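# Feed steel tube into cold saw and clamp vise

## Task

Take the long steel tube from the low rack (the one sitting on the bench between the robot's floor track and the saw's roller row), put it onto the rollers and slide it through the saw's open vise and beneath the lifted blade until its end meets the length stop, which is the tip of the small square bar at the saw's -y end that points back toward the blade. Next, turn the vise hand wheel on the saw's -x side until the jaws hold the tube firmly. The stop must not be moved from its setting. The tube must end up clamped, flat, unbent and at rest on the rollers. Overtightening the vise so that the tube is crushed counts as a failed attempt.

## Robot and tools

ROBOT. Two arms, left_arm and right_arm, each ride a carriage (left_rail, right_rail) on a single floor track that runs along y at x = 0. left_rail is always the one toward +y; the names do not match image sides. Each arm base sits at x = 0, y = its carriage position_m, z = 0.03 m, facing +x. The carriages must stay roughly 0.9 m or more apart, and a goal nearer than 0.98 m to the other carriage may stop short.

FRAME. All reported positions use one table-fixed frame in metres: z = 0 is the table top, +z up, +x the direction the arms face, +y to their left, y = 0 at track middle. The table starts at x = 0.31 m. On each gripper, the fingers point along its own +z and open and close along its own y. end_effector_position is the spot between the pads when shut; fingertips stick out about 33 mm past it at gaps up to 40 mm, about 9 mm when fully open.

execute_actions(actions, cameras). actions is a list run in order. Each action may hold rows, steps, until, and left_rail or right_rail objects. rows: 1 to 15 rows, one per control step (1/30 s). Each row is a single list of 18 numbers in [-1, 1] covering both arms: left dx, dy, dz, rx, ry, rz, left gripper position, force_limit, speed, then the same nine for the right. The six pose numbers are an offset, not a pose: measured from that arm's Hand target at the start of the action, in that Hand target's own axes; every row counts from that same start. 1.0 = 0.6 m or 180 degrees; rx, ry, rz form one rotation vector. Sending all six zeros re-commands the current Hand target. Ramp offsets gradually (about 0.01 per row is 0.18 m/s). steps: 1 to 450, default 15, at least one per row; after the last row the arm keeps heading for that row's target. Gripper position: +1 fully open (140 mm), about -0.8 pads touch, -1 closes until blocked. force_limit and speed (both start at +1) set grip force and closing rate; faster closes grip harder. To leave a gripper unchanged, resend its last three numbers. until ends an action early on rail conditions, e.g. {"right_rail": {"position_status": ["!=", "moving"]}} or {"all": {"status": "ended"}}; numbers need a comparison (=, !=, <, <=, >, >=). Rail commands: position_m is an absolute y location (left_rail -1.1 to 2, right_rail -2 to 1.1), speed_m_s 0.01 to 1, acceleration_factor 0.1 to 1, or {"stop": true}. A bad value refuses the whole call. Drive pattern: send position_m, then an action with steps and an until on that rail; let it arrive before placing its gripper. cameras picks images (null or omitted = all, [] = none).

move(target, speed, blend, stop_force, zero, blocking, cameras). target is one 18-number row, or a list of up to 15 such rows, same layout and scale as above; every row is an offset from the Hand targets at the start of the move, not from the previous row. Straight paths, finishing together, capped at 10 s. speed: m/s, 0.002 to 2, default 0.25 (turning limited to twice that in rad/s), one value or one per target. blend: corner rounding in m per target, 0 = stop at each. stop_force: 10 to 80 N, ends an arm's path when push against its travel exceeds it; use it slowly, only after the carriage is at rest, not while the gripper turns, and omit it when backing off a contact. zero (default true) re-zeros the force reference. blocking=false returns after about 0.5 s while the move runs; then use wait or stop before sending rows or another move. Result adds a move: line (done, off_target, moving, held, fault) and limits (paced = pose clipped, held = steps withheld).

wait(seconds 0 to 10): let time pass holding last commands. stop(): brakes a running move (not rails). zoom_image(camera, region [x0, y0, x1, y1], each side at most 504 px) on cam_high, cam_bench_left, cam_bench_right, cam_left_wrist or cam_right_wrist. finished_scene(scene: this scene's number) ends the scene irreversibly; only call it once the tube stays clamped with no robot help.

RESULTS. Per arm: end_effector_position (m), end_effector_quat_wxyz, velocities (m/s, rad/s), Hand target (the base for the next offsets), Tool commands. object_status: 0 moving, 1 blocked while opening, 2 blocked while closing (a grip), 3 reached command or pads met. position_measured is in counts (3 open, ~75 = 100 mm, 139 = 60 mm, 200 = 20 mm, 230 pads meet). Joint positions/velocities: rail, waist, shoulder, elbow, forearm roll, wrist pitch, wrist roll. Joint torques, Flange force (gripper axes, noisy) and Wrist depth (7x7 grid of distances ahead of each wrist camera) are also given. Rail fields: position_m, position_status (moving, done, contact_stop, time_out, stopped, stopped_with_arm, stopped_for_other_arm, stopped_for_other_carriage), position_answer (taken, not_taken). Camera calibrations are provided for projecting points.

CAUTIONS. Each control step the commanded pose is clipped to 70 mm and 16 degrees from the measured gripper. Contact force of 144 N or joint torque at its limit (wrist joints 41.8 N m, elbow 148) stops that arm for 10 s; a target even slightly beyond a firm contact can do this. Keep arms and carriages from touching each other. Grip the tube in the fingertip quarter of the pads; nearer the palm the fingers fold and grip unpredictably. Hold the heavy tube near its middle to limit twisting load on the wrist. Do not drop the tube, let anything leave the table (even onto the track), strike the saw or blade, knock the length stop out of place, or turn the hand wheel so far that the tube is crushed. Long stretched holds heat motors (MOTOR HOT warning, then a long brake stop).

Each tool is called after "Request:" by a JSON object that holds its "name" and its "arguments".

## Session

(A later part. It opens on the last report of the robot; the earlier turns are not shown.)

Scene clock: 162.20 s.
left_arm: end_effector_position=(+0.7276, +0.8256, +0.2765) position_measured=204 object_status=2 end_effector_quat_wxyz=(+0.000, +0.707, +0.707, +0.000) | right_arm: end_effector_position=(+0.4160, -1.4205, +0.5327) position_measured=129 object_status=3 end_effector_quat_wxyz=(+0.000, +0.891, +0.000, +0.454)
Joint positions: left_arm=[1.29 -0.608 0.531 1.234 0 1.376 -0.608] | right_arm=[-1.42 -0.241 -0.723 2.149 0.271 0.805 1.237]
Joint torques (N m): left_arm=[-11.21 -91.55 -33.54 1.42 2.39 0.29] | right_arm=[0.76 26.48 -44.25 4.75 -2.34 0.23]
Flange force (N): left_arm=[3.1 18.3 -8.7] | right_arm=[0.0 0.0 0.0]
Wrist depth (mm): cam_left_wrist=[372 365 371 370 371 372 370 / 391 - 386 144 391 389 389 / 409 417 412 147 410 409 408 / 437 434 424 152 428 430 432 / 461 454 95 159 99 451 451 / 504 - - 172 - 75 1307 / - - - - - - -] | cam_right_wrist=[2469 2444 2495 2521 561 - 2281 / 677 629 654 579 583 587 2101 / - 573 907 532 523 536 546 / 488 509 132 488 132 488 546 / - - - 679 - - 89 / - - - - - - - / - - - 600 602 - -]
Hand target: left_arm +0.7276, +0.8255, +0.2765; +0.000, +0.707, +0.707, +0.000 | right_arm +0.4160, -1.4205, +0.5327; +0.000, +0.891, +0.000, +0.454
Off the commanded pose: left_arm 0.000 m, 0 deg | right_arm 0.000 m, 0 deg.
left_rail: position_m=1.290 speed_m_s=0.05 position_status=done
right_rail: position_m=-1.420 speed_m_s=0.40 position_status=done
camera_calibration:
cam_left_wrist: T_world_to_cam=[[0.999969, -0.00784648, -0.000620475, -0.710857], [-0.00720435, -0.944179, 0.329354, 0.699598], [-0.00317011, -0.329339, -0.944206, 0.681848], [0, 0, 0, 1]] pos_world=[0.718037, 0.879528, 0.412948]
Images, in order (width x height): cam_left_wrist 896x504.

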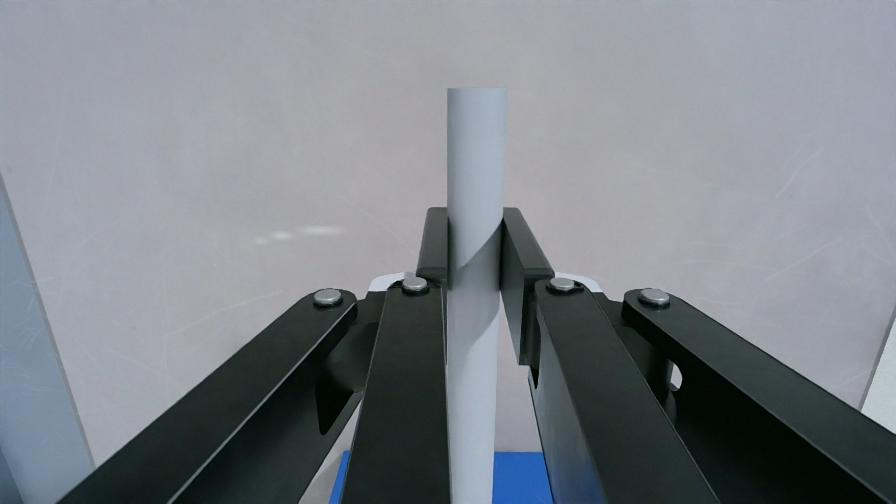

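Request:
{"name": "execute_actions", "arguments": {"actions": [{"right_rail":{"position_m":-1.2,"speed_m_s":0.3,"acceleration_factor":0.4},"steps":150,"until":{"right_rail":{"position_status":["!=","moving"]}}}], "cameras": []}}

Request:
{"name": "move", "arguments": {"target": [0,0,0,0,0,0,-1,0,-1,0,0.3333,0,0,0,0,0,0,-1], "speed": 0.2, "cameras": ["cam_right_wrist","cam_bench_right"]}}

Scene clock: 173.57 s.
left_arm: end_effector_position=(+0.7276, +0.8256, +0.2765) position_measured=204 object_status=2 end_effector_quat_wxyz=(+0.000, +0.707, +0.707, +0.000) | right_arm: end_effector_position=(+0.4160, -1.2006, +0.5327) position_measured=129 object_status=3 end_effector_quat_wxyz=(+0.000, +0.891, +0.000, +0.454)
Joint positions: left_arm=[1.29 -0.608 0.531 1.234 0 1.377 -0.608] | right_arm=[-1.2 -0.241 -0.723 2.149 0.271 0.805 1.237]
Joint torques (N m): left_arm=[-11.21 -91.81 -33.58 1.5 2.37 0.28] | right_arm=[1.05 26.25 -44.13 4.83 -2.29 0.26]
Flange force (N): left_arm=[3.1 18.8 -8.4] | right_arm=[0.0 0.0 0.0]
Wrist depth (mm): cam_left_wrist=[373 371 372 370 371 370 369 / 391 393 392 146 388 389 369 / 413 410 412 150 411 408 409 / 437 441 434 152 428 431 428 / - - 95 159 - - 461 / 498 - - 172 - 75 479 / - - - - - - -] | cam_right_wrist=[2395 2548 2469 2395 2548 562 - / 649 647 644 2065 660 594 531 / 533 - 542 649 566 532 518 / 506 496 133 505 132 500 504 / - - - - 117 - 479 / - - - - - - - / - - - - - - -]
Hand target: left_arm +0.7276, +0.8255, +0.2765; +0.000, +0.707, +0.707, +0.000 | right_arm +0.4160, -1.2006, +0.5327; +0.000, +0.891, +0.000, +0.454
Tool commands: left_gripper/position=-1.0 left_gripper/force_limit=+0.0 left_gripper/speed=-1.0 right_gripper/position=+0.0 right_gripper/force_limit=+0.0 right_gripper/speed=-1.0
Off the commanded pose: left_arm 0.000 m, 0 deg | right_arm 0.000 m, 0 deg.
left_rail: position_m=1.290 speed_m_s=0.05 position_status=done
right_rail: position_m=-1.200 speed_m_s=0.30 position_status=done
No camera images: "cameras" was empty.

Scene clock: 175.17 s.
left_arm: end_effector_position=(+0.7276, +0.8256, +0.2765) position_measured=204 object_status=2 end_effector_quat_wxyz=(+0.000, +0.707, +0.707, +0.000) | right_arm: end_effector_position=(+0.4160, -1.4005, +0.5327) position_measured=129 object_status=3 end_effector_quat_wxyz=(+0.000, +0.891, +0.000, +0.454)
Joint positions: left_arm=[1.29 -0.608 0.531 1.234 0 1.377 -0.608] | right_arm=[-1.2 -1.078 -0.529 2.081 0.876 1.189 0.321]
Joint torques (N m): left_arm=[-11.06 -91.88 -33.46 1.45 2.36 0.29] | right_arm=[1.51 10.93 -43.5 4.7 -0.68 0.08]
Flange force (N): left_arm=[2.5 18.9 -8.6] | right_arm=[-5.5 -0.4 -5.0]
Wrist depth (mm): cam_left_wrist=[377 375 377 379 383 370 370 / 389 392 389 146 390 389 382 / 425 414 412 150 420 412 408 / 443 437 435 152 442 425 425 / 465 456 95 159 99 447 455 / 493 - - 172 - 75 1387 / - - - - - - -] | cam_right_wrist=[2604 2420 2395 2521 542 - - / 665 642 667 629 593 596 2120 / - 547 - 518 530 529 546 / 515 506 132 494 132 500 579 / - - - 658 - - - / - - - - - - - / - - - 581 594 - -]
Hand target: left_arm +0.7276, +0.8255, +0.2765; +0.000, +0.707, +0.707, +0.000 | right_arm +0.4160, -1.4005, +0.5327; +0.000, +0.891, +0.000, +0.454
Off the commanded pose: left_arm 0.000 m, 0 deg | right_arm 0.000 m, 0 deg.
left_rail: position_m=1.290 speed_m_s=0.05 position_status=done
right_rail: position_m=-1.200 speed_m_s=0.30 position_status=done
move: done
camera_calibration:
cam_right_wrist: T_world_to_cam=[[0.0252265, -0.999609, -0.0120978, -1.38319], [-0.8328, -0.0143195, -0.553389, 0.623429], [0.552999, 0.0240351, -0.832835, 0.389157], [0, 0, 0, 1]] pos_world=[0.338881, -1.38307, 0.652368]
Images, in order (width x height): cam_bench_right 896x504, cam_right_wrist 896x504.

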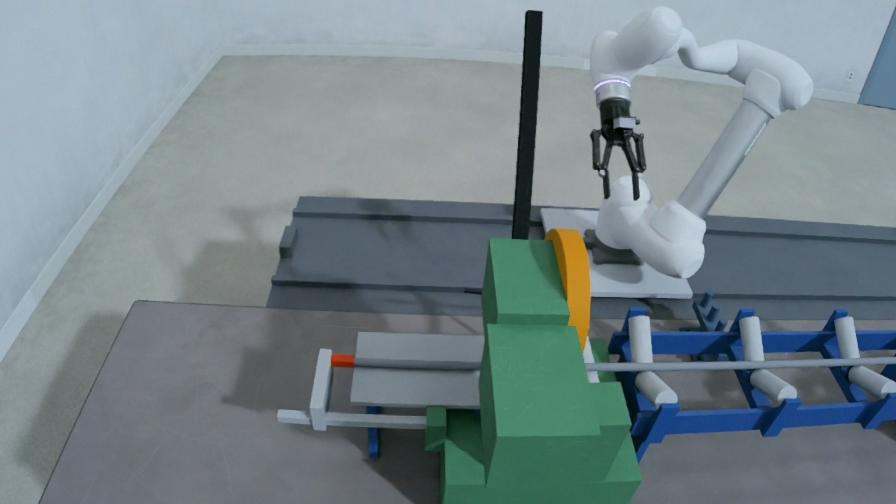

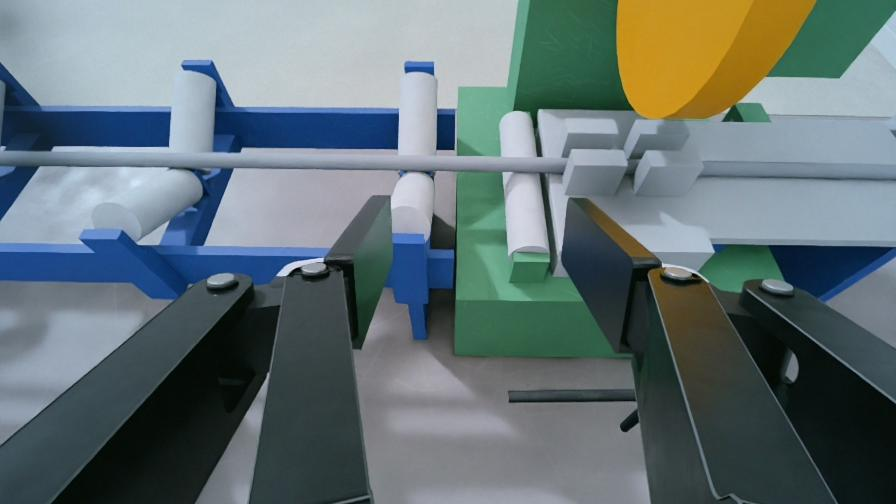

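Request:
{"name": "move", "arguments": {"target": [0,0,0,0,0,0,-1,0,-1,0,0,0,0,0.2,0,1,-1,0], "speed": 0.3, "cameras": ["cam_right_wrist","cam_bench_right"]}}

Scene clock: 177.97 s.
left_arm: end_effector_position=(+0.7276, +0.8256, +0.2765) position_measured=204 object_status=2 end_effector_quat_wxyz=(+0.000, +0.707, +0.707, +0.000) | right_arm: end_effector_position=(+0.4160, -1.4005, +0.5327) position_measured=3 object_status=3 end_effector_quat_wxyz=(+0.000, +0.707, +0.000, +0.707)
Joint positions: left_arm=[1.29 -0.608 0.531 1.234 0 1.377 -0.608] | right_arm=[-1.2 -1.336 -0.529 2.438 1.65 1.35 -0.347]
Joint torques (N m): left_arm=[-11.18 -91.94 -33.46 1.49 2.36 0.29] | right_arm=[0.8 11.84 -42.44 2 0.63 0.12]
Flange force (N): left_arm=[3.4 19.5 -8.6] | right_arm=[-0.6 -2.1 -5.8]
Wrist depth (mm): cam_left_wrist=[372 374 371 369 370 371 370 / 390 392 392 144 384 389 387 / 391 400 419 151 404 - 408 / 431 435 - 152 148 433 434 / - 451 95 159 95 - 458 / - - - 172 - 75 477 / - - - - - - -] | cam_right_wrist=[- 2753 2886 - - - 319 / 4202 3523 4355 3927 - - 373 / - 3472 2753 3281 - - - / 3523 128 2818 3472 644 128 419 / - 108 2691 649 654 128 95 / - 523 - 526 488 489 - / - 436 424 415 438 431 -]
Hand target: left_arm +0.7276, +0.8255, +0.2765; +0.000, +0.707, +0.707, +0.000 | right_arm +0.4160, -1.4005, +0.5327; +0.000, +0.707, +0.000, +0.707
Off the commanded pose: left_arm 0.000 m, 0 deg | right_arm 0.000 m, 0 deg.
left_rail: position_m=1.290 speed_m_s=0.05 position_status=done
right_rail: position_m=-1.200 speed_m_s=0.30 position_status=done
move: done
camera_calibration:
cam_right_wrist: T_world_to_cam=[[0.0276491, -0.999605, 0.00509709, -1.39343], [-0.348538, -0.0144194, -0.937184, 0.626262], [0.936887, 0.0241358, -0.348799, -0.0282862], [0, 0, 0, 1]] pos_world=[0.283304, -1.38317, 0.584158]
Images, in order (width x height): cam_bench_right 896x504, cam_right_wrist 896x504.

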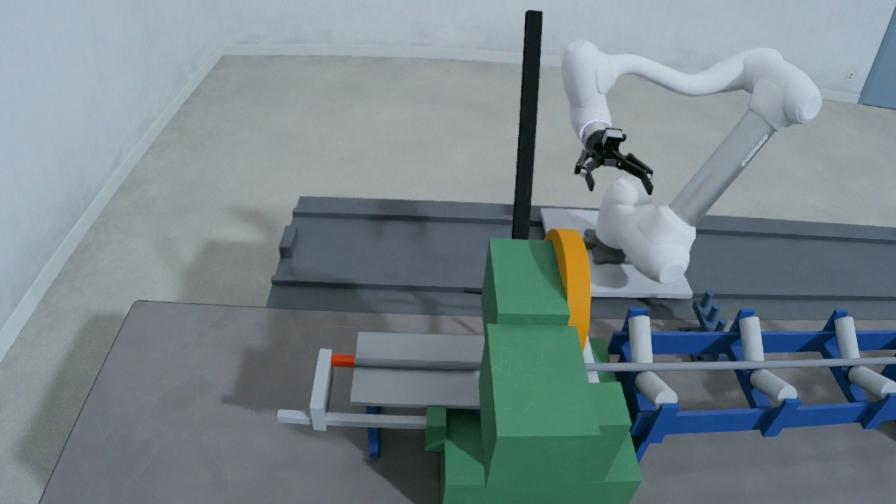

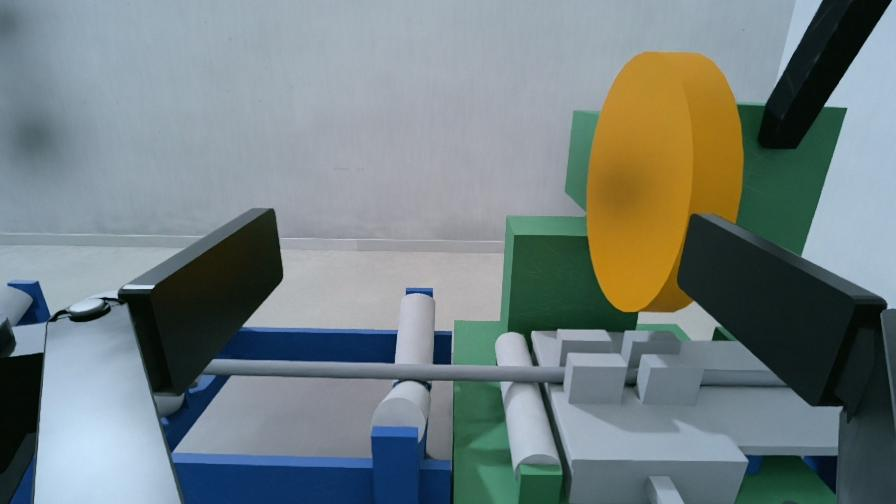

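Request:
{"name": "move", "arguments": {"target": [[0,0,0,0,0,0,-1,0,-1,0,0.3417,-0.143,0,0,0,1,-1,0],[0,0,0,0,0,0,-1,0,-1,-0.505,0.3417,-0.143,0,0,0,1,-1,0]], "speed": 0.2, "cameras": ["cam_right_wrist","cam_bench_right"]}}

Scene clock: 183.83 s.
left_arm: end_effector_position=(+0.7276, +0.8256, +0.2765) position_measured=204 object_status=2 end_effector_quat_wxyz=(+0.000, +0.707, +0.707, +0.000) | right_arm: end_effector_position=(+0.3304, -1.6055, +0.2297) position_measured=3 object_status=3 end_effector_quat_wxyz=(+0.000, +0.707, +0.000, +0.707)
Joint positions: left_arm=[1.29 -0.608 0.531 1.234 0 1.377 -0.608] | right_arm=[-1.2 -1.661 0.374 2.444 1.485 1.6 -1.249]
Joint torques (N m): left_arm=[-11.24 -91.89 -33.56 1.44 2.36 0.28] | right_arm=[0.52 -62.7 -17.71 1.12 2.24 0.1]
Flange force (N): left_arm=[2.8 18.9 -8.5] | right_arm=[-18.4 5.1 -2.0]
Wrist depth (mm): cam_left_wrist=[373 373 369 372 371 369 370 / 398 388 394 146 386 392 388 / 408 - 414 150 413 406 406 / 436 441 440 152 428 435 428 / 461 - 95 159 99 446 461 / 499 - - 172 - 75 485 / - - - - - - -] | cam_right_wrist=[- 362 - 590 - 3111 - / 569 385 541 451 471 502 495 / 411 399 409 266 386 525 481 / 768 117 407 389 - 128 109 / - - 443 424 - 128 95 / - 399 436 406 426 431 - / - 348 344 345 347 - -]
Hand target: left_arm +0.7276, +0.8255, +0.2765; +0.000, +0.707, +0.707, +0.000 | right_arm +0.3304, -1.6056, +0.2297; +0.000, +0.707, +0.000, +0.707
Off the commanded pose: left_arm 0.000 m, 0 deg | right_arm 0.000 m, 0 deg.
left_rail: position_m=1.290 speed_m_s=0.05 position_status=done
right_rail: position_m=-1.200 speed_m_s=0.30 position_status=done
move: done
camera_calibration:
cam_right_wrist: T_world_to_cam=[[0.0276138, -0.999606, 0.00500358, -1.59441], [-0.34854, -0.0143194, -0.937185, 0.309664], [0.936887, 0.0241353, -0.348798, -0.0488281], [0, 0, 0, 1]] pos_world=[0.197704, -1.58817, 0.281159]
Images, in order (width x height): cam_bench_right 896x504, cam_right_wrist 896x504.

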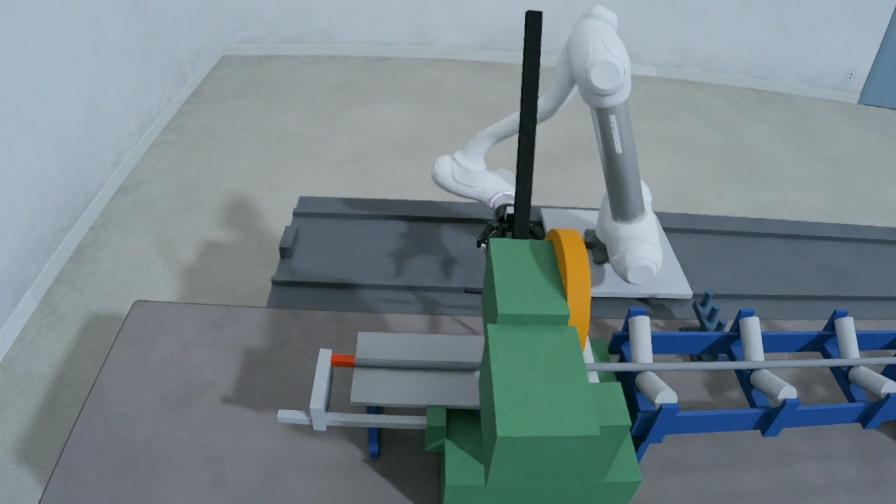

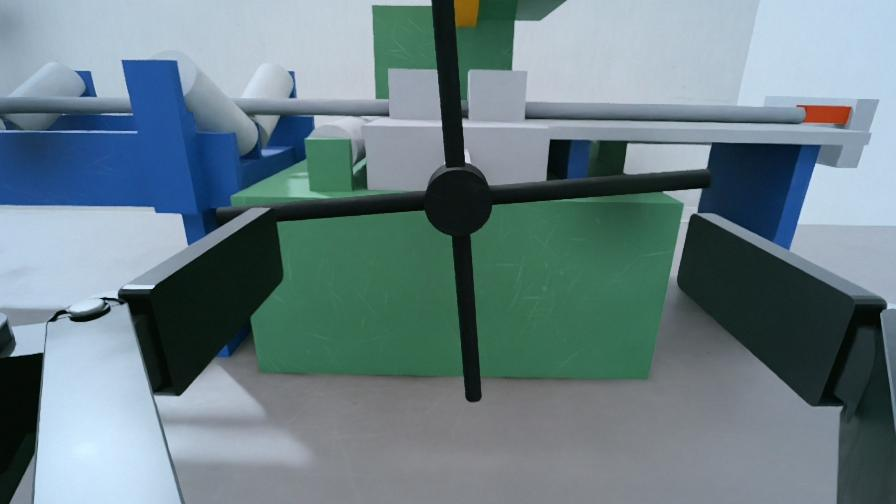

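Request:
{"name": "move", "arguments": {"target": [[0,0,0,0,0,0,-1,0,-1,-0.0195,-0.0183,0.0577,0,0,0,1,-1,0],[0,0,0,0,0,0,-1,0,-1,-0.0195,-0.0183,0.0577,0,0,-0.777,1,-1,0]], "speed": [0.1,0.3], "cameras": ["cam_right_wrist","cam_bench_right"]}}

Scene clock: 197.10 s.
left_arm: end_effector_position=(+0.7276, +0.8255, +0.2765) position_measured=204 object_status=2 end_effector_quat_wxyz=(+0.000, +0.707, +0.707, +0.000) | right_arm: end_effector_position=(+0.3650, -1.5946, +0.2180) position_measured=3 object_status=3 end_effector_quat_wxyz=(+0.664, +0.243, +0.664, +0.243)
Joint positions: left_arm=[1.29 -0.608 0.531 1.234 0 1.377 -0.608] | right_arm=[-1.2 -1.576 0.395 2.464 1.566 1.573 -3.73]
Joint torques (N m): left_arm=[-11.22 -91.84 -33.49 1.46 2.32 0.33] | right_arm=[1.31 -58.79 -16.21 0.8 2.61 0.5]
Flange force (N): left_arm=[3.0 19.1 -8.7] | right_arm=[6.1 -6.7 -3.8]
Wrist depth (mm): cam_left_wrist=[374 375 372 - 375 367 371 / 391 390 392 146 379 389 386 / 415 412 412 151 407 408 408 / 437 435 430 152 429 428 434 / 461 456 95 159 95 452 440 / - - - 173 - 75 1387 / - - - - - - -] | cam_right_wrist=[266 312 307 312 300 333 306 / 327 332 327 332 212 3071 3629 / 449 353 349 219 3472 3523 3575 / 469 128 444 664 5207 128 3629 / - 108 439 - 259 119 95 / - 572 - 5097 523 - - / - - - - - - -]
Hand target: left_arm +0.7276, +0.8255, +0.2765; +0.000, +0.707, +0.707, +0.000 | right_arm +0.3650, -1.5946, +0.2180; +0.664, +0.243, +0.664, +0.243
Off the commanded pose: left_arm 0.000 m, 0 deg | right_arm 0.000 m, 0 deg.
left_rail: position_m=1.290 speed_m_s=0.05 position_status=done
right_rail: position_m=-1.200 speed_m_s=0.30 position_status=done
move: done
camera_calibration:
cam_right_wrist: T_world_to_cam=[[0.0272616, 0.767333, 0.640669, 1.09473], [-0.349424, -0.593162, 0.725302, -0.974255], [0.936568, -0.243638, 0.251954, -0.643391], [0, 0, 0, 1]] pos_world=[0.232307, -1.57467, 0.167372]
Images, in order (width x height): cam_bench_right 896x504, cam_right_wrist 896x504.

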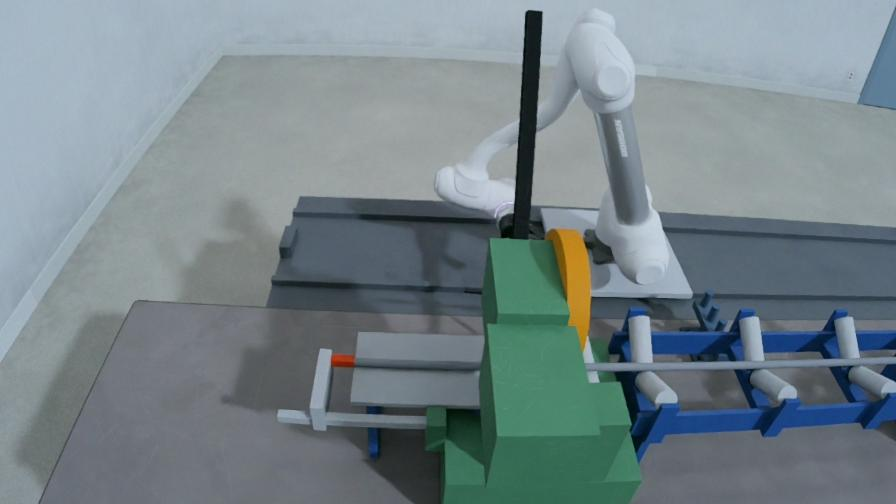

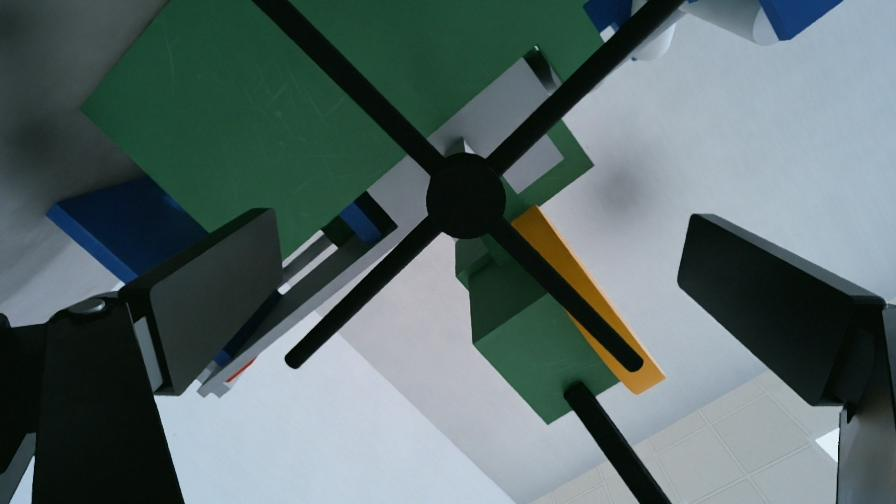

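Request:
{"name": "move", "arguments": {"target": [0,0,0,0,0,0,-1,0,-1,-0.0024,-0.0054,0.075,0,0,0,1,-1,0], "speed": 0.05, "cameras": ["cam_right_wrist"]}}

Scene clock: 205.40 s.
left_arm: end_effector_position=(+0.7276, +0.8255, +0.2765) position_measured=204 object_status=2 end_effector_quat_wxyz=(+0.000, +0.707, +0.707, +0.000) | right_arm: end_effector_position=(+0.4100, -1.5980, +0.2170) position_measured=3 object_status=3 end_effector_quat_wxyz=(+0.664, +0.243, +0.664, +0.243)
Joint positions: left_arm=[1.29 -0.608 0.531 1.234 0 1.377 -0.608] | right_arm=[-1.2 -1.464 0.405 2.447 1.674 1.541 -3.723]
Joint torques (N m): left_arm=[-11.19 -91.95 -33.55 1.44 2.38 0.33] | right_arm=[0.12 -60.85 -16.8 0.87 2.67 0.33]
Flange force (N): left_arm=[2.8 19.0 -8.4] | right_arm=[6.5 -7.3 -0.3]
Wrist depth (mm): cam_left_wrist=[374 373 373 371 369 370 372 / 388 392 392 143 384 389 387 / 403 413 407 147 413 409 407 / 438 423 434 152 146 - 430 / 459 457 95 159 99 451 455 / - - - 173 - 75 480 / - - - - - - -] | cam_right_wrist=[266 273 268 270 - 162 3237 / - 286 174 286 314 - 4791 / 449 303 299 176 417 - - / 423 117 407 179 4202 133 - / - 108 403 - 208 128 95 / - 453 3629 - - - - / - - - 3743 493 - -]
Hand target: left_arm +0.7276, +0.8255, +0.2765; +0.000, +0.707, +0.707, +0.000 | right_arm +0.4100, -1.5980, +0.2170; +0.664, +0.243, +0.664, +0.243
Off the commanded pose: left_arm 0.000 m, 0 deg | right_arm 0.000 m, 0 deg.
left_rail: position_m=1.290 speed_m_s=0.05 position_status=done
right_rail: position_m=-1.200 speed_m_s=0.30 position_status=done
move: done
camera_calibration:
cam_right_wrist: T_world_to_cam=[[0.0272516, 0.767431, 0.640552, 1.09693], [-0.34949, -0.593036, 0.725373, -0.959619], [0.936544, -0.243634, 0.252048, -0.686116], [0, 0, 0, 1]] pos_world=[0.277307, -1.57807, 0.166372]
Images, in order (width x height): cam_right_wrist 896x504.

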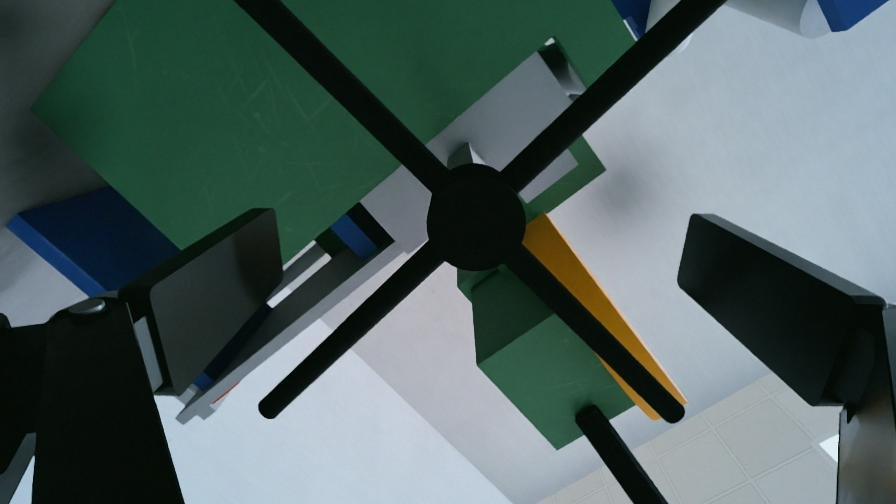

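Request:
{"name": "move", "arguments": {"target": [0,0,0,0,0,0,-1,0,-1,0,0,0.0703,0,0,0,1,-1,0], "speed": 0.03, "cameras": ["cam_right_wrist"]}}

Request:
{"name": "execute_actions", "arguments": {"actions": [{"rows":[[0,0,0,0,0,0,-1,0,-1,0,0,0,0,0,0,0,-1,-1]],"steps":90}], "cameras": ["cam_right_wrist"]}}

Scene clock: 209.87 s.
left_arm: end_effector_position=(+0.7276, +0.8255, +0.2765) position_measured=204 object_status=2 end_effector_quat_wxyz=(+0.000, +0.707, +0.707, +0.000) | right_arm: end_effector_position=(+0.4521, -1.5980, +0.2171) position_measured=3 object_status=3 end_effector_quat_wxyz=(+0.664, +0.243, +0.664, +0.243)
Joint positions: left_arm=[1.29 -0.608 0.531 1.234 0 1.377 -0.608] | right_arm=[-1.2 -1.362 0.412 2.428 1.771 1.51 -3.717]
Joint torques (N m): left_arm=[-11.16 -91.83 -33.52 1.45 2.37 0.29] | right_arm=[3.74 -61.31 -17.29 0.81 2.57 0.27]
Flange force (N): left_arm=[2.1 18.6 -8.6] | right_arm=[3.5 -7.6 -9.5]
Wrist depth (mm): cam_left_wrist=[373 374 - 370 371 371 374 / 390 391 391 143 383 390 387 / 415 408 410 147 410 407 397 / 436 425 425 152 426 432 434 / 463 451 95 159 99 452 458 / - - - 173 - 75 478 / - - - - - - -] | cam_right_wrist=[237 233 230 231 252 121 - / 245 243 133 241 272 3281 2495 / - 260 261 221 139 - - / 401 127 307 136 3152 128 3743 / - 108 366 154 157 119 95 / - 407 169 - - 5323 - / - 511 - 2818 453 178 -]
Hand target: left_arm +0.7276, +0.8255, +0.2765; +0.000, +0.707, +0.707, +0.000 | right_arm +0.4522, -1.5980, +0.2171; +0.664, +0.243, +0.664, +0.243
Off the commanded pose: left_arm 0.000 m, 0 deg | right_arm 0.000 m, 0 deg.
left_rail: position_m=1.290 speed_m_s=0.05 position_status=done
right_rail: position_m=-1.200 speed_m_s=0.30 position_status=done
move: done
camera_calibration:
cam_right_wrist: T_world_to_cam=[[0.0272516, 0.767431, 0.640552, 1.09578], [-0.34949, -0.593036, 0.725373, -0.944871], [0.936544, -0.243634, 0.252048, -0.725638], [0, 0, 0, 1]] pos_world=[0.319507, -1.57807, 0.166372]
Images, in order (width x height): cam_right_wrist 896x504.

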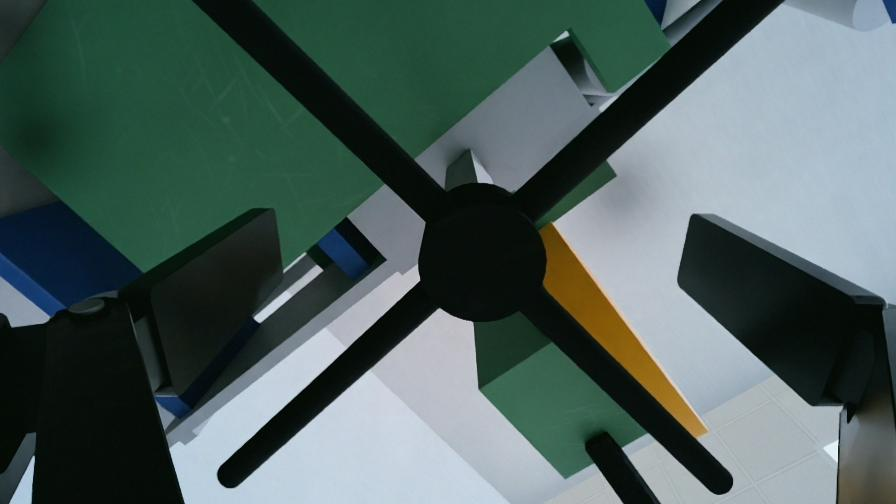

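Scene clock: 213.07 s.
left_arm: end_effector_position=(+0.7276, +0.8255, +0.2765) position_measured=204 object_status=2 end_effector_quat_wxyz=(+0.000, +0.707, +0.707, +0.000) | right_arm: end_effector_position=(+0.4522, -1.5980, +0.2171) position_measured=129 object_status=3 end_effector_quat_wxyz=(+0.664, +0.243, +0.664, +0.243)
Joint positions: left_arm=[1.29 -0.608 0.531 1.234 0 1.377 -0.608] | right_arm=[-1.2 -1.362 0.412 2.428 1.771 1.51 -3.717]
Joint torques (N m): left_arm=[-11.39 -92.04 -33.54 1.41 2.32 0.29] | right_arm=[0.37 -61.19 -17.43 0.65 2.61 0.22]
Flange force (N): left_arm=[2.8 19.3 -8.6] | right_arm=[4.2 -5.3 -0.5]
Wrist depth (mm): cam_left_wrist=[392 374 372 372 376 372 368 / 391 392 394 146 389 387 389 / 414 412 412 149 406 423 410 / 434 447 430 152 430 431 425 / 452 457 95 159 99 445 443 / - - - 173 - 75 1477 / - - - - - - -] | cam_right_wrist=[231 234 230 232 250 122 3523 / - 246 132 244 273 2994 - / 263 261 262 220 138 3927 3629 / 405 274 269 135 132 3374 3575 / 395 - - 154 141 - - / - - - 4130 - - - / - - - 3992 - - -]
Hand target: left_arm +0.7276, +0.8255, +0.2765; +0.000, +0.707, +0.707, +0.000 | right_arm +0.4522, -1.5980, +0.2171; +0.664, +0.243, +0.664, +0.243
Off the commanded pose: left_arm 0.000 m, 0 deg | right_arm 0.000 m, 0 deg.
left_rail: position_m=1.290 speed_m_s=0.05 position_status=done
right_rail: position_m=-1.200 speed_m_s=0.30 position_status=done
camera_calibration:
cam_right_wrist: T_world_to_cam=[[0.0272516, 0.767431, 0.640552, 1.09578], [-0.34949, -0.593036, 0.725373, -0.944871], [0.936544, -0.243634, 0.252048, -0.725638], [0, 0, 0, 1]] pos_world=[0.319507, -1.57807, 0.166372]
Images, in order (width x height): cam_right_wrist 896x504.

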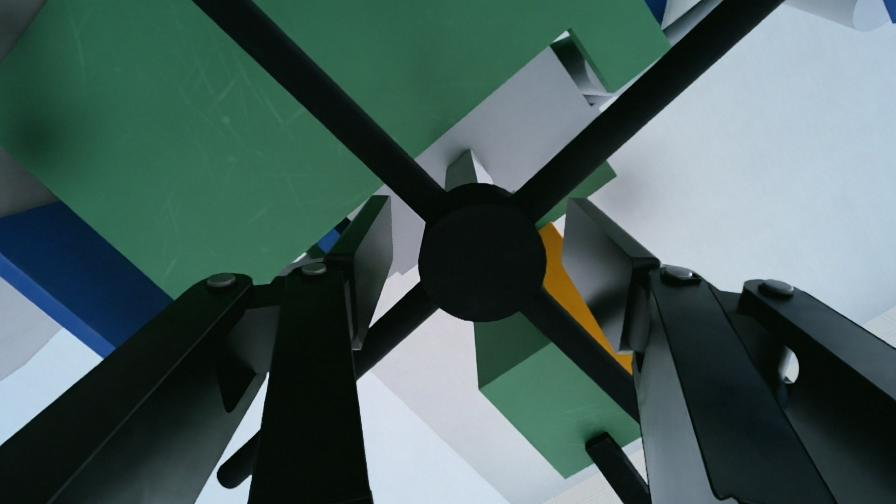

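Request:
{"name": "execute_actions", "arguments": {"actions": [{"rows":[[0,0,0,0,0,0,-1,0,-1,0,0.0018,0,0,0,0,0,-1,-1]],"steps":15},{"rows":[[0,0,0,0,0,0,-1,0,-1,0,0,0,0,0,0,-1,0,-1]],"steps":75}], "cameras": ["cam_right_wrist"]}}

Scene clock: 218.70 s.
left_arm: end_effector_position=(+0.7276, +0.8255, +0.2765) position_measured=204 object_status=2 end_effector_quat_wxyz=(+0.000, +0.707, +0.707, +0.000) | right_arm: end_effector_position=(+0.4522, -1.5972, +0.2178) position_measured=170 object_status=2 end_effector_quat_wxyz=(+0.664, +0.243, +0.664, +0.243)
Joint positions: left_arm=[1.29 -0.608 0.531 1.234 0 1.377 -0.608] | right_arm=[-1.2 -1.361 0.41 2.43 1.771 1.509 -3.716]
Joint torques (N m): left_arm=[-11.25 -91.66 -33.64 1.43 2.36 0.33] | right_arm=[18.42 -74.14 2.44 -12.18 14.55 0.43]
Flange force (N): left_arm=[4.3 18.8 -8.5] | right_arm=[-7.2 -56.8 7.5]
Flange force at the end of the 1st action (N): left_arm=[2.7 19.3 -8.4] | right_arm=[5.2 -7.0 -1.5]
Wrist depth (mm): cam_left_wrist=[372 381 377 375 374 372 374 / 392 - 388 146 389 387 387 / 417 - 418 151 410 409 406 / 434 - 426 152 425 429 437 / 474 - 95 159 95 449 447 / - - - 173 - 75 - / - - - - - - -] | cam_right_wrist=[234 232 229 231 232 122 2785 / 248 247 132 281 273 3194 - / 262 261 - 218 137 - - / 408 271 99 133 124 3743 3927 / 391 - - 139 139 - - / - - - - - - - / - - - - - - -]
Hand target: left_arm +0.7276, +0.8255, +0.2765; +0.000, +0.707, +0.707, +0.000 | right_arm +0.4522, -1.5972, +0.2178; +0.664, +0.243, +0.664, +0.243
Off the commanded pose: left_arm 0.000 m, 0 deg | right_arm 0.000 m, 0 deg.
left_rail: position_m=1.290 speed_m_s=0.05 position_status=done
right_rail: position_m=-1.200 speed_m_s=0.30 position_status=done
camera_calibration:
cam_right_wrist: T_world_to_cam=[[0.0272516, 0.767431, 0.640552, 1.09472], [-0.34949, -0.593036, 0.725373, -0.944904], [0.936544, -0.243634, 0.252048, -0.725619], [0, 0, 0, 1]] pos_world=[0.319507, -1.57727, 0.167072]
Images, in order (width x height): cam_right_wrist 896x504.

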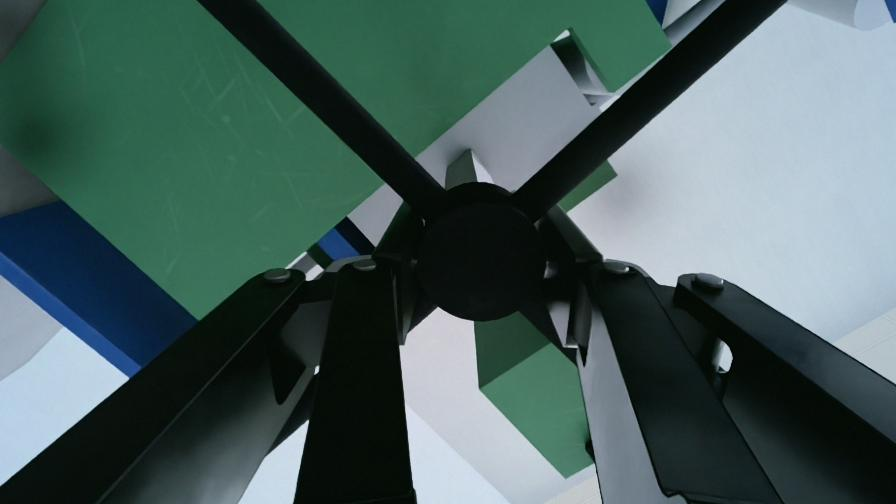

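Request:
{"name": "execute_actions", "arguments": {"actions": [{"rows":[[0,0,0,0,0,0,-1,0,-1,0,-0.001,0,0,0,0,-1,0,-1]],"steps":20}], "cameras": []}}

Scene clock: 222.47 s.
left_arm: end_effector_position=(+0.7276, +0.8255, +0.2765) position_measured=204 object_status=2 end_effector_quat_wxyz=(+0.000, +0.707, +0.707, +0.000) | right_arm: end_effector_position=(+0.4522, -1.5976, +0.2174) position_measured=170 object_status=2 end_effector_quat_wxyz=(+0.664, +0.243, +0.664, +0.243)
Joint positions: left_arm=[1.29 -0.608 0.531 1.234 0 1.377 -0.608] | right_arm=[-1.2 -1.362 0.411 2.429 1.771 1.51 -3.716]
Joint torques (N m): left_arm=[-11.14 -91.72 -33.57 1.46 2.37 0.3] | right_arm=[14.6 -65.24 -1.56 -9.32 7.63 0.38]
Flange force (N): left_arm=[2.8 18.7 -8.4] | right_arm=[-11.5 -34.7 1.0]
Wrist depth (mm): cam_left_wrist=[374 372 374 370 - 370 - / 391 395 392 143 389 386 393 / - 412 413 151 406 428 407 / - 435 429 152 427 423 435 / - 456 95 159 99 - - / - - - 173 - 75 1350 / - - - - - - -] | cam_right_wrist=[234 234 227 228 232 122 287 / 249 248 130 248 273 3629 - / 264 257 262 217 140 3685 - / 409 277 268 134 131 - - / 395 - - 140 110 - - / - - - - - - - / - - - - - - -]
Hand target: left_arm +0.7276, +0.8255, +0.2765; +0.000, +0.707, +0.707, +0.000 | right_arm +0.4522, -1.5976, +0.2174; +0.664, +0.243, +0.664, +0.243
Off the commanded pose: left_arm 0.000 m, 0 deg | right_arm 0.000 m, 0 deg.
left_rail: position_m=1.290 speed_m_s=0.05 position_status=done
right_rail: position_m=-1.200 speed_m_s=0.30 position_status=done
No camera images: "cameras" was empty.

Request:
{"name": "execute_actions", "arguments": {"actions": [{"rows":[[0,0,0,0,0,0,-1,0,-1,-0.0006,-0.0013,0,0,0,0,-1,0,-1]],"steps":20}], "cameras": []}}

Scene clock: 224.70 s.
left_arm: end_effector_position=(+0.7276, +0.8255, +0.2765) position_measured=204 object_status=2 end_effector_quat_wxyz=(+0.000, +0.707, +0.707, +0.000) | right_arm: end_effector_position=(+0.4522, -1.5984, +0.2171) position_measured=170 object_status=2 end_effector_quat_wxyz=(+0.664, +0.243, +0.664, +0.243)
Joint positions: left_arm=[1.29 -0.608 0.531 1.234 0 1.377 -0.608] | right_arm=[-1.2 -1.362 0.412 2.427 1.771 1.51 -3.716]
Joint torques (N m): left_arm=[-11.01 -91.8 -33.54 1.46 2.36 0.29] | right_arm=[0.41 -57.69 -13.68 -0.93 -0.11 0.29]
Flange force (N): left_arm=[2.7 18.7 -8.5] | right_arm=[-2.8 -3.0 1.8]
Wrist depth (mm): cam_left_wrist=[377 370 372 371 369 375 368 / 393 380 389 146 - 398 387 / 414 411 412 149 411 409 396 / 437 - - 150 134 444 444 / 465 - 95 159 99 451 451 / - - - 173 - 75 1451 / - - - - - - -] | cam_right_wrist=[233 233 230 230 235 123 - / 246 246 132 251 270 3281 2957 / 262 265 261 214 138 4060 2722 / 414 277 270 134 125 3743 3992 / 389 - - 141 111 - 3629 / - - - - - - - / - - - - - - -]
Hand target: left_arm +0.7276, +0.8255, +0.2765; +0.000, +0.707, +0.707, +0.000 | right_arm +0.4522, -1.5984, +0.2171; +0.664, +0.243, +0.664, +0.243
Off the commanded pose: left_arm 0.000 m, 0 deg | right_arm 0.000 m, 0 deg.
left_rail: position_m=1.290 speed_m_s=0.05 position_status=done
right_rail: position_m=-1.200 speed_m_s=0.30 position_status=done
No camera images: "cameras" was empty.

Request:
{"name": "move", "arguments": {"target": [0,0,0,0,0,0,-1,0,-1,0,0,0,0,0,0.5,-1,0,-1], "speed": 0.4, "cameras": ["cam_right_wrist","cam_bench_right"]}}

Scene clock: 229.23 s.
left_arm: end_effector_position=(+0.7276, +0.8255, +0.2765) position_measured=204 object_status=2 end_effector_quat_wxyz=(+0.000, +0.707, +0.707, +0.000) | right_arm: end_effector_position=(+0.4522, -1.5984, +0.2171) position_measured=170 object_status=2 end_effector_quat_wxyz=(+0.298, +0.641, +0.298, +0.641)
Joint positions: left_arm=[1.29 -0.608 0.531 1.234 0 1.377 -0.608] | right_arm=[-1.2 -1.362 0.412 2.428 1.771 1.51 -2.145]
Joint torques (N m): left_arm=[-11.01 -91.93 -33.65 1.4 2.35 0.29] | right_arm=[1.85 -58 -7.73 -4.03 0.97 0.78]
Flange force (N): left_arm=[3.6 18.8 -8.5] | right_arm=[-10.7 8.2 9.5]
Wrist depth (mm): cam_left_wrist=[374 371 375 371 366 370 369 / 397 390 390 146 - 387 392 / 412 418 410 150 - 397 408 / - 436 427 152 147 427 429 / 454 457 95 159 95 452 458 / - - - 173 - 75 - / - - - - - - -] | cam_right_wrist=[236 233 127 335 - 121 - / 247 248 133 279 352 - - / 262 261 258 215 136 - 2818 / 270 276 270 135 132 4520 - / 251 - - 292 111 - - / - - - 314 - - - / - - - 339 - - -]
Hand target: left_arm +0.7276, +0.8255, +0.2765; +0.000, +0.707, +0.707, +0.000 | right_arm +0.4522, -1.5985, +0.2171; +0.298, +0.641, +0.298, +0.641
Off the commanded pose: left_arm 0.000 m, 0 deg | right_arm 0.000 m, 0 deg.
left_rail: position_m=1.290 speed_m_s=0.05 position_status=done
right_rail: position_m=-1.200 speed_m_s=0.30 position_status=done
move: done
camera_calibration:
cam_right_wrist: T_world_to_cam=[[0.027194, -0.640486, 0.767488, -1.18192], [-0.34865, -0.725637, -0.593207, -0.87125], [0.936859, -0.251453, -0.243038, -0.630968], [0, 0, 0, 1]] pos_world=[0.319508, -1.54787, 0.236928]
Images, in order (width x height): cam_bench_right 896x504, cam_right_wrist 896x504.

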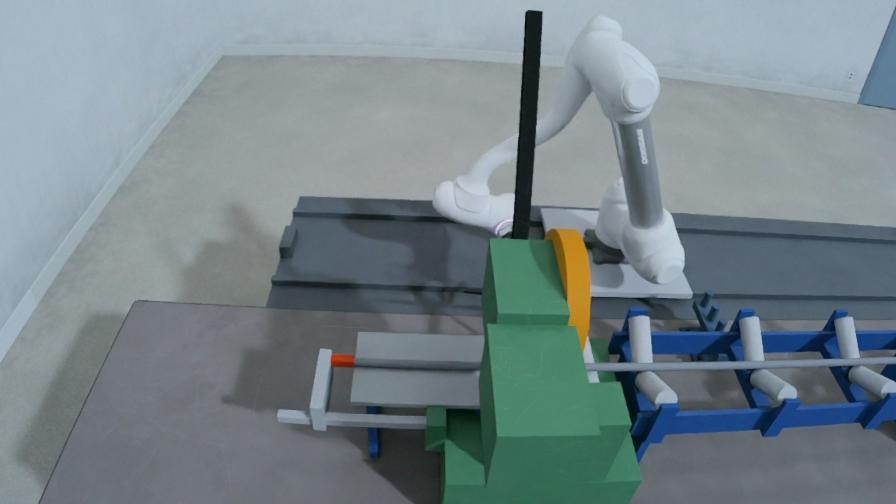

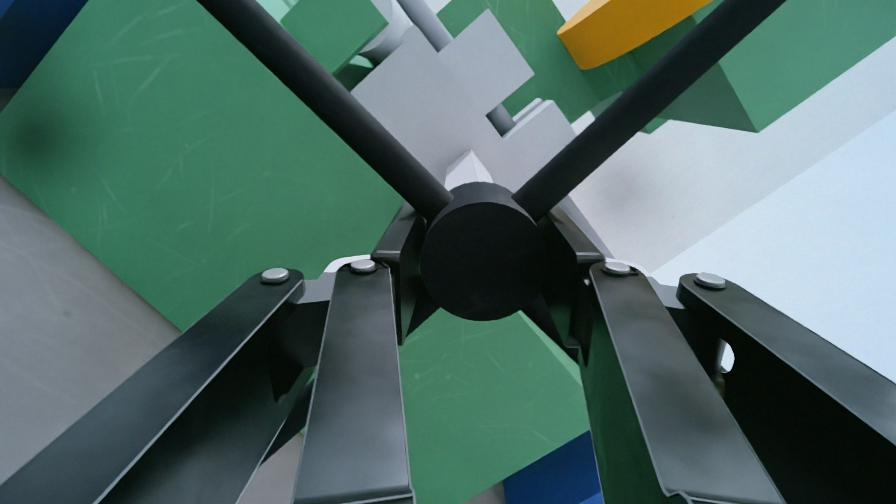

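Request:
{"name": "move", "arguments": {"target": [0,0,0,0,0,0,-1,0,-1,0,0,0,0,0,0.5,-1,0,-1], "speed": 0.4, "cameras": ["cam_right_wrist"]}}

Scene clock: 234.10 s.
left_arm: end_effector_position=(+0.7276, +0.8255, +0.2765) position_measured=204 object_status=2 end_effector_quat_wxyz=(+0.000, +0.707, +0.707, +0.000) | right_arm: end_effector_position=(+0.4522, -1.5984, +0.2171) position_measured=170 object_status=2 end_effector_quat_wxyz=(-0.243, +0.664, -0.243, +0.664)
Joint positions: left_arm=[1.29 -0.608 0.531 1.234 0 1.377 -0.608] | right_arm=[-1.2 -1.362 0.412 2.428 1.771 1.51 -0.575]
Joint torques (N m): left_arm=[-11.02 -91.82 -33.68 1.47 2.32 0.31] | right_arm=[2.07 -62.3 -8.98 -3.37 3.81 1.07]
Flange force (N): left_arm=[2.4 18.1 -8.5] | right_arm=[1.9 17.9 9.4]
Wrist depth (mm): cam_left_wrist=[372 372 372 370 366 372 373 / 395 - 386 145 397 - 388 / 413 404 410 147 411 412 406 / 434 442 428 152 428 432 431 / - 457 95 159 99 450 454 / - - - 172 - 75 480 / - - - - - - -] | cam_right_wrist=[- 3237 125 345 291 123 231 / - - 129 346 131 241 242 / 3575 - 3472 242 137 257 256 / 4202 - 311 134 132 270 273 / - - - 141 139 - 268 / - - - 316 - - - / - - - 332 - - -]
Hand target: left_arm +0.7276, +0.8255, +0.2765; +0.000, +0.707, +0.707, +0.000 | right_arm +0.4522, -1.5985, +0.2171; -0.243, +0.664, -0.243, +0.664
Off the commanded pose: left_arm 0.000 m, 0 deg | right_arm 0.000 m, 0 deg.
left_rail: position_m=1.290 speed_m_s=0.05 position_status=done
right_rail: position_m=-1.200 speed_m_s=0.30 position_status=done
move: done
camera_calibration:
cam_right_wrist: T_world_to_cam=[[0.0280842, -0.767448, -0.640496, -1.07954], [-0.348571, 0.593011, -0.725835, 1.26531], [0.936862, 0.243643, -0.250856, 0.162102], [0, 0, 0, 1]] pos_world=[0.319501, -1.61833, 0.267628]
Images, in order (width x height): cam_right_wrist 896x504.

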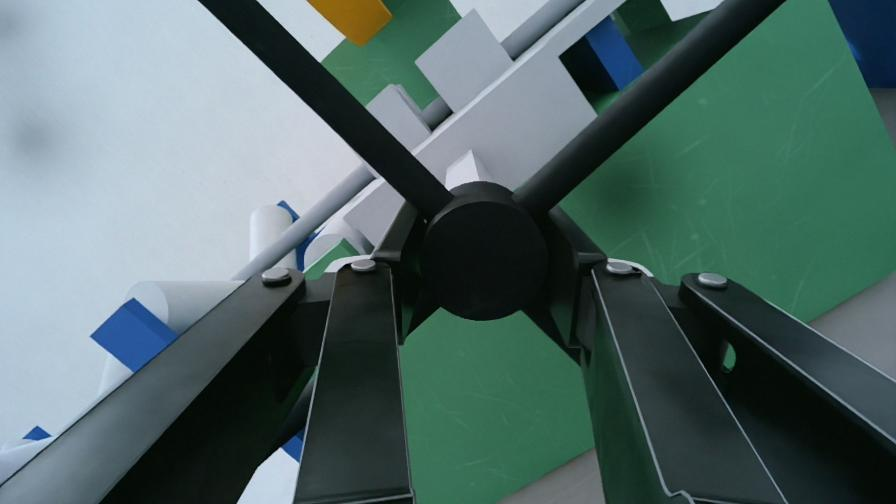

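Request:
{"name": "move", "arguments": {"target": [0,0,0,0,0,0,-1,0,-1,0,0,0,0,0,0.25,-1,0,-1], "speed": 0.3, "cameras": ["cam_right_wrist"]}}

Scene clock: 237.27 s.
left_arm: end_effector_position=(+0.7276, +0.8255, +0.2765) position_measured=204 object_status=2 end_effector_quat_wxyz=(+0.000, +0.707, +0.707, +0.000) | right_arm: end_effector_position=(+0.4522, -1.5984, +0.2171) position_measured=172 object_status=2 end_effector_quat_wxyz=(-0.478, +0.521, -0.478, +0.521)
Joint positions: left_arm=[1.29 -0.608 0.531 1.234 0 1.377 -0.608] | right_arm=[-1.2 -1.362 0.412 2.428 1.77 1.51 0.211]
Joint torques (N m): left_arm=[-11.28 -91.65 -33.58 1.46 2.34 0.29] | right_arm=[0.28 -61.32 -9.34 -3.03 3.13 0.3]
Flange force (N): left_arm=[2.7 18.5 -8.5] | right_arm=[12.8 7.5 12.5]
Wrist depth (mm): cam_left_wrist=[371 374 373 371 371 369 368 / 395 - 393 145 390 386 389 / 414 415 413 151 411 407 412 / 434 428 - 152 437 - 434 / 455 455 95 159 99 446 438 / - - - 173 - 75 481 / - - - - - - -] | cam_right_wrist=[334 - 126 267 233 122 228 / - - 130 279 241 242 238 / - 3111 3864 205 139 255 249 / - - - 134 127 271 253 / - - - 140 139 - 240 / - - - 420 - - - / - - - 359 - - -]
Hand target: left_arm +0.7276, +0.8255, +0.2765; +0.000, +0.707, +0.707, +0.000 | right_arm +0.4522, -1.5985, +0.2171; -0.478, +0.521, -0.478, +0.521
Off the commanded pose: left_arm 0.000 m, 0 deg | right_arm 0.000 m, 0 deg.
left_rail: position_m=1.290 speed_m_s=0.05 position_status=done
right_rail: position_m=-1.200 speed_m_s=0.30 position_status=done
move: done
camera_calibration:
cam_right_wrist: T_world_to_cam=[[0.0283301, -0.0897333, -0.995563, 0.0806889], [-0.349019, 0.932392, -0.0939714, 1.67081], [0.936687, 0.350132, -0.0049039, 0.279024], [0, 0, 0, 1]] pos_world=[0.319499, -1.6483, 0.238707]
Images, in order (width x height): cam_right_wrist 896x504.

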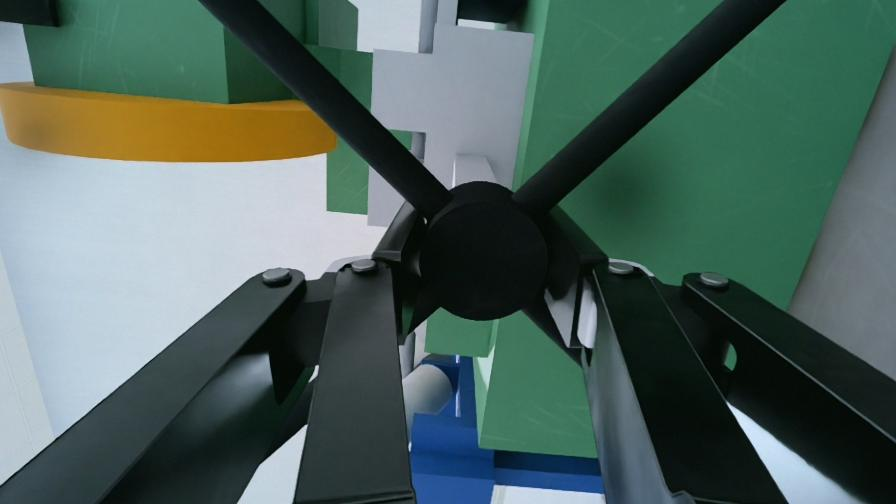

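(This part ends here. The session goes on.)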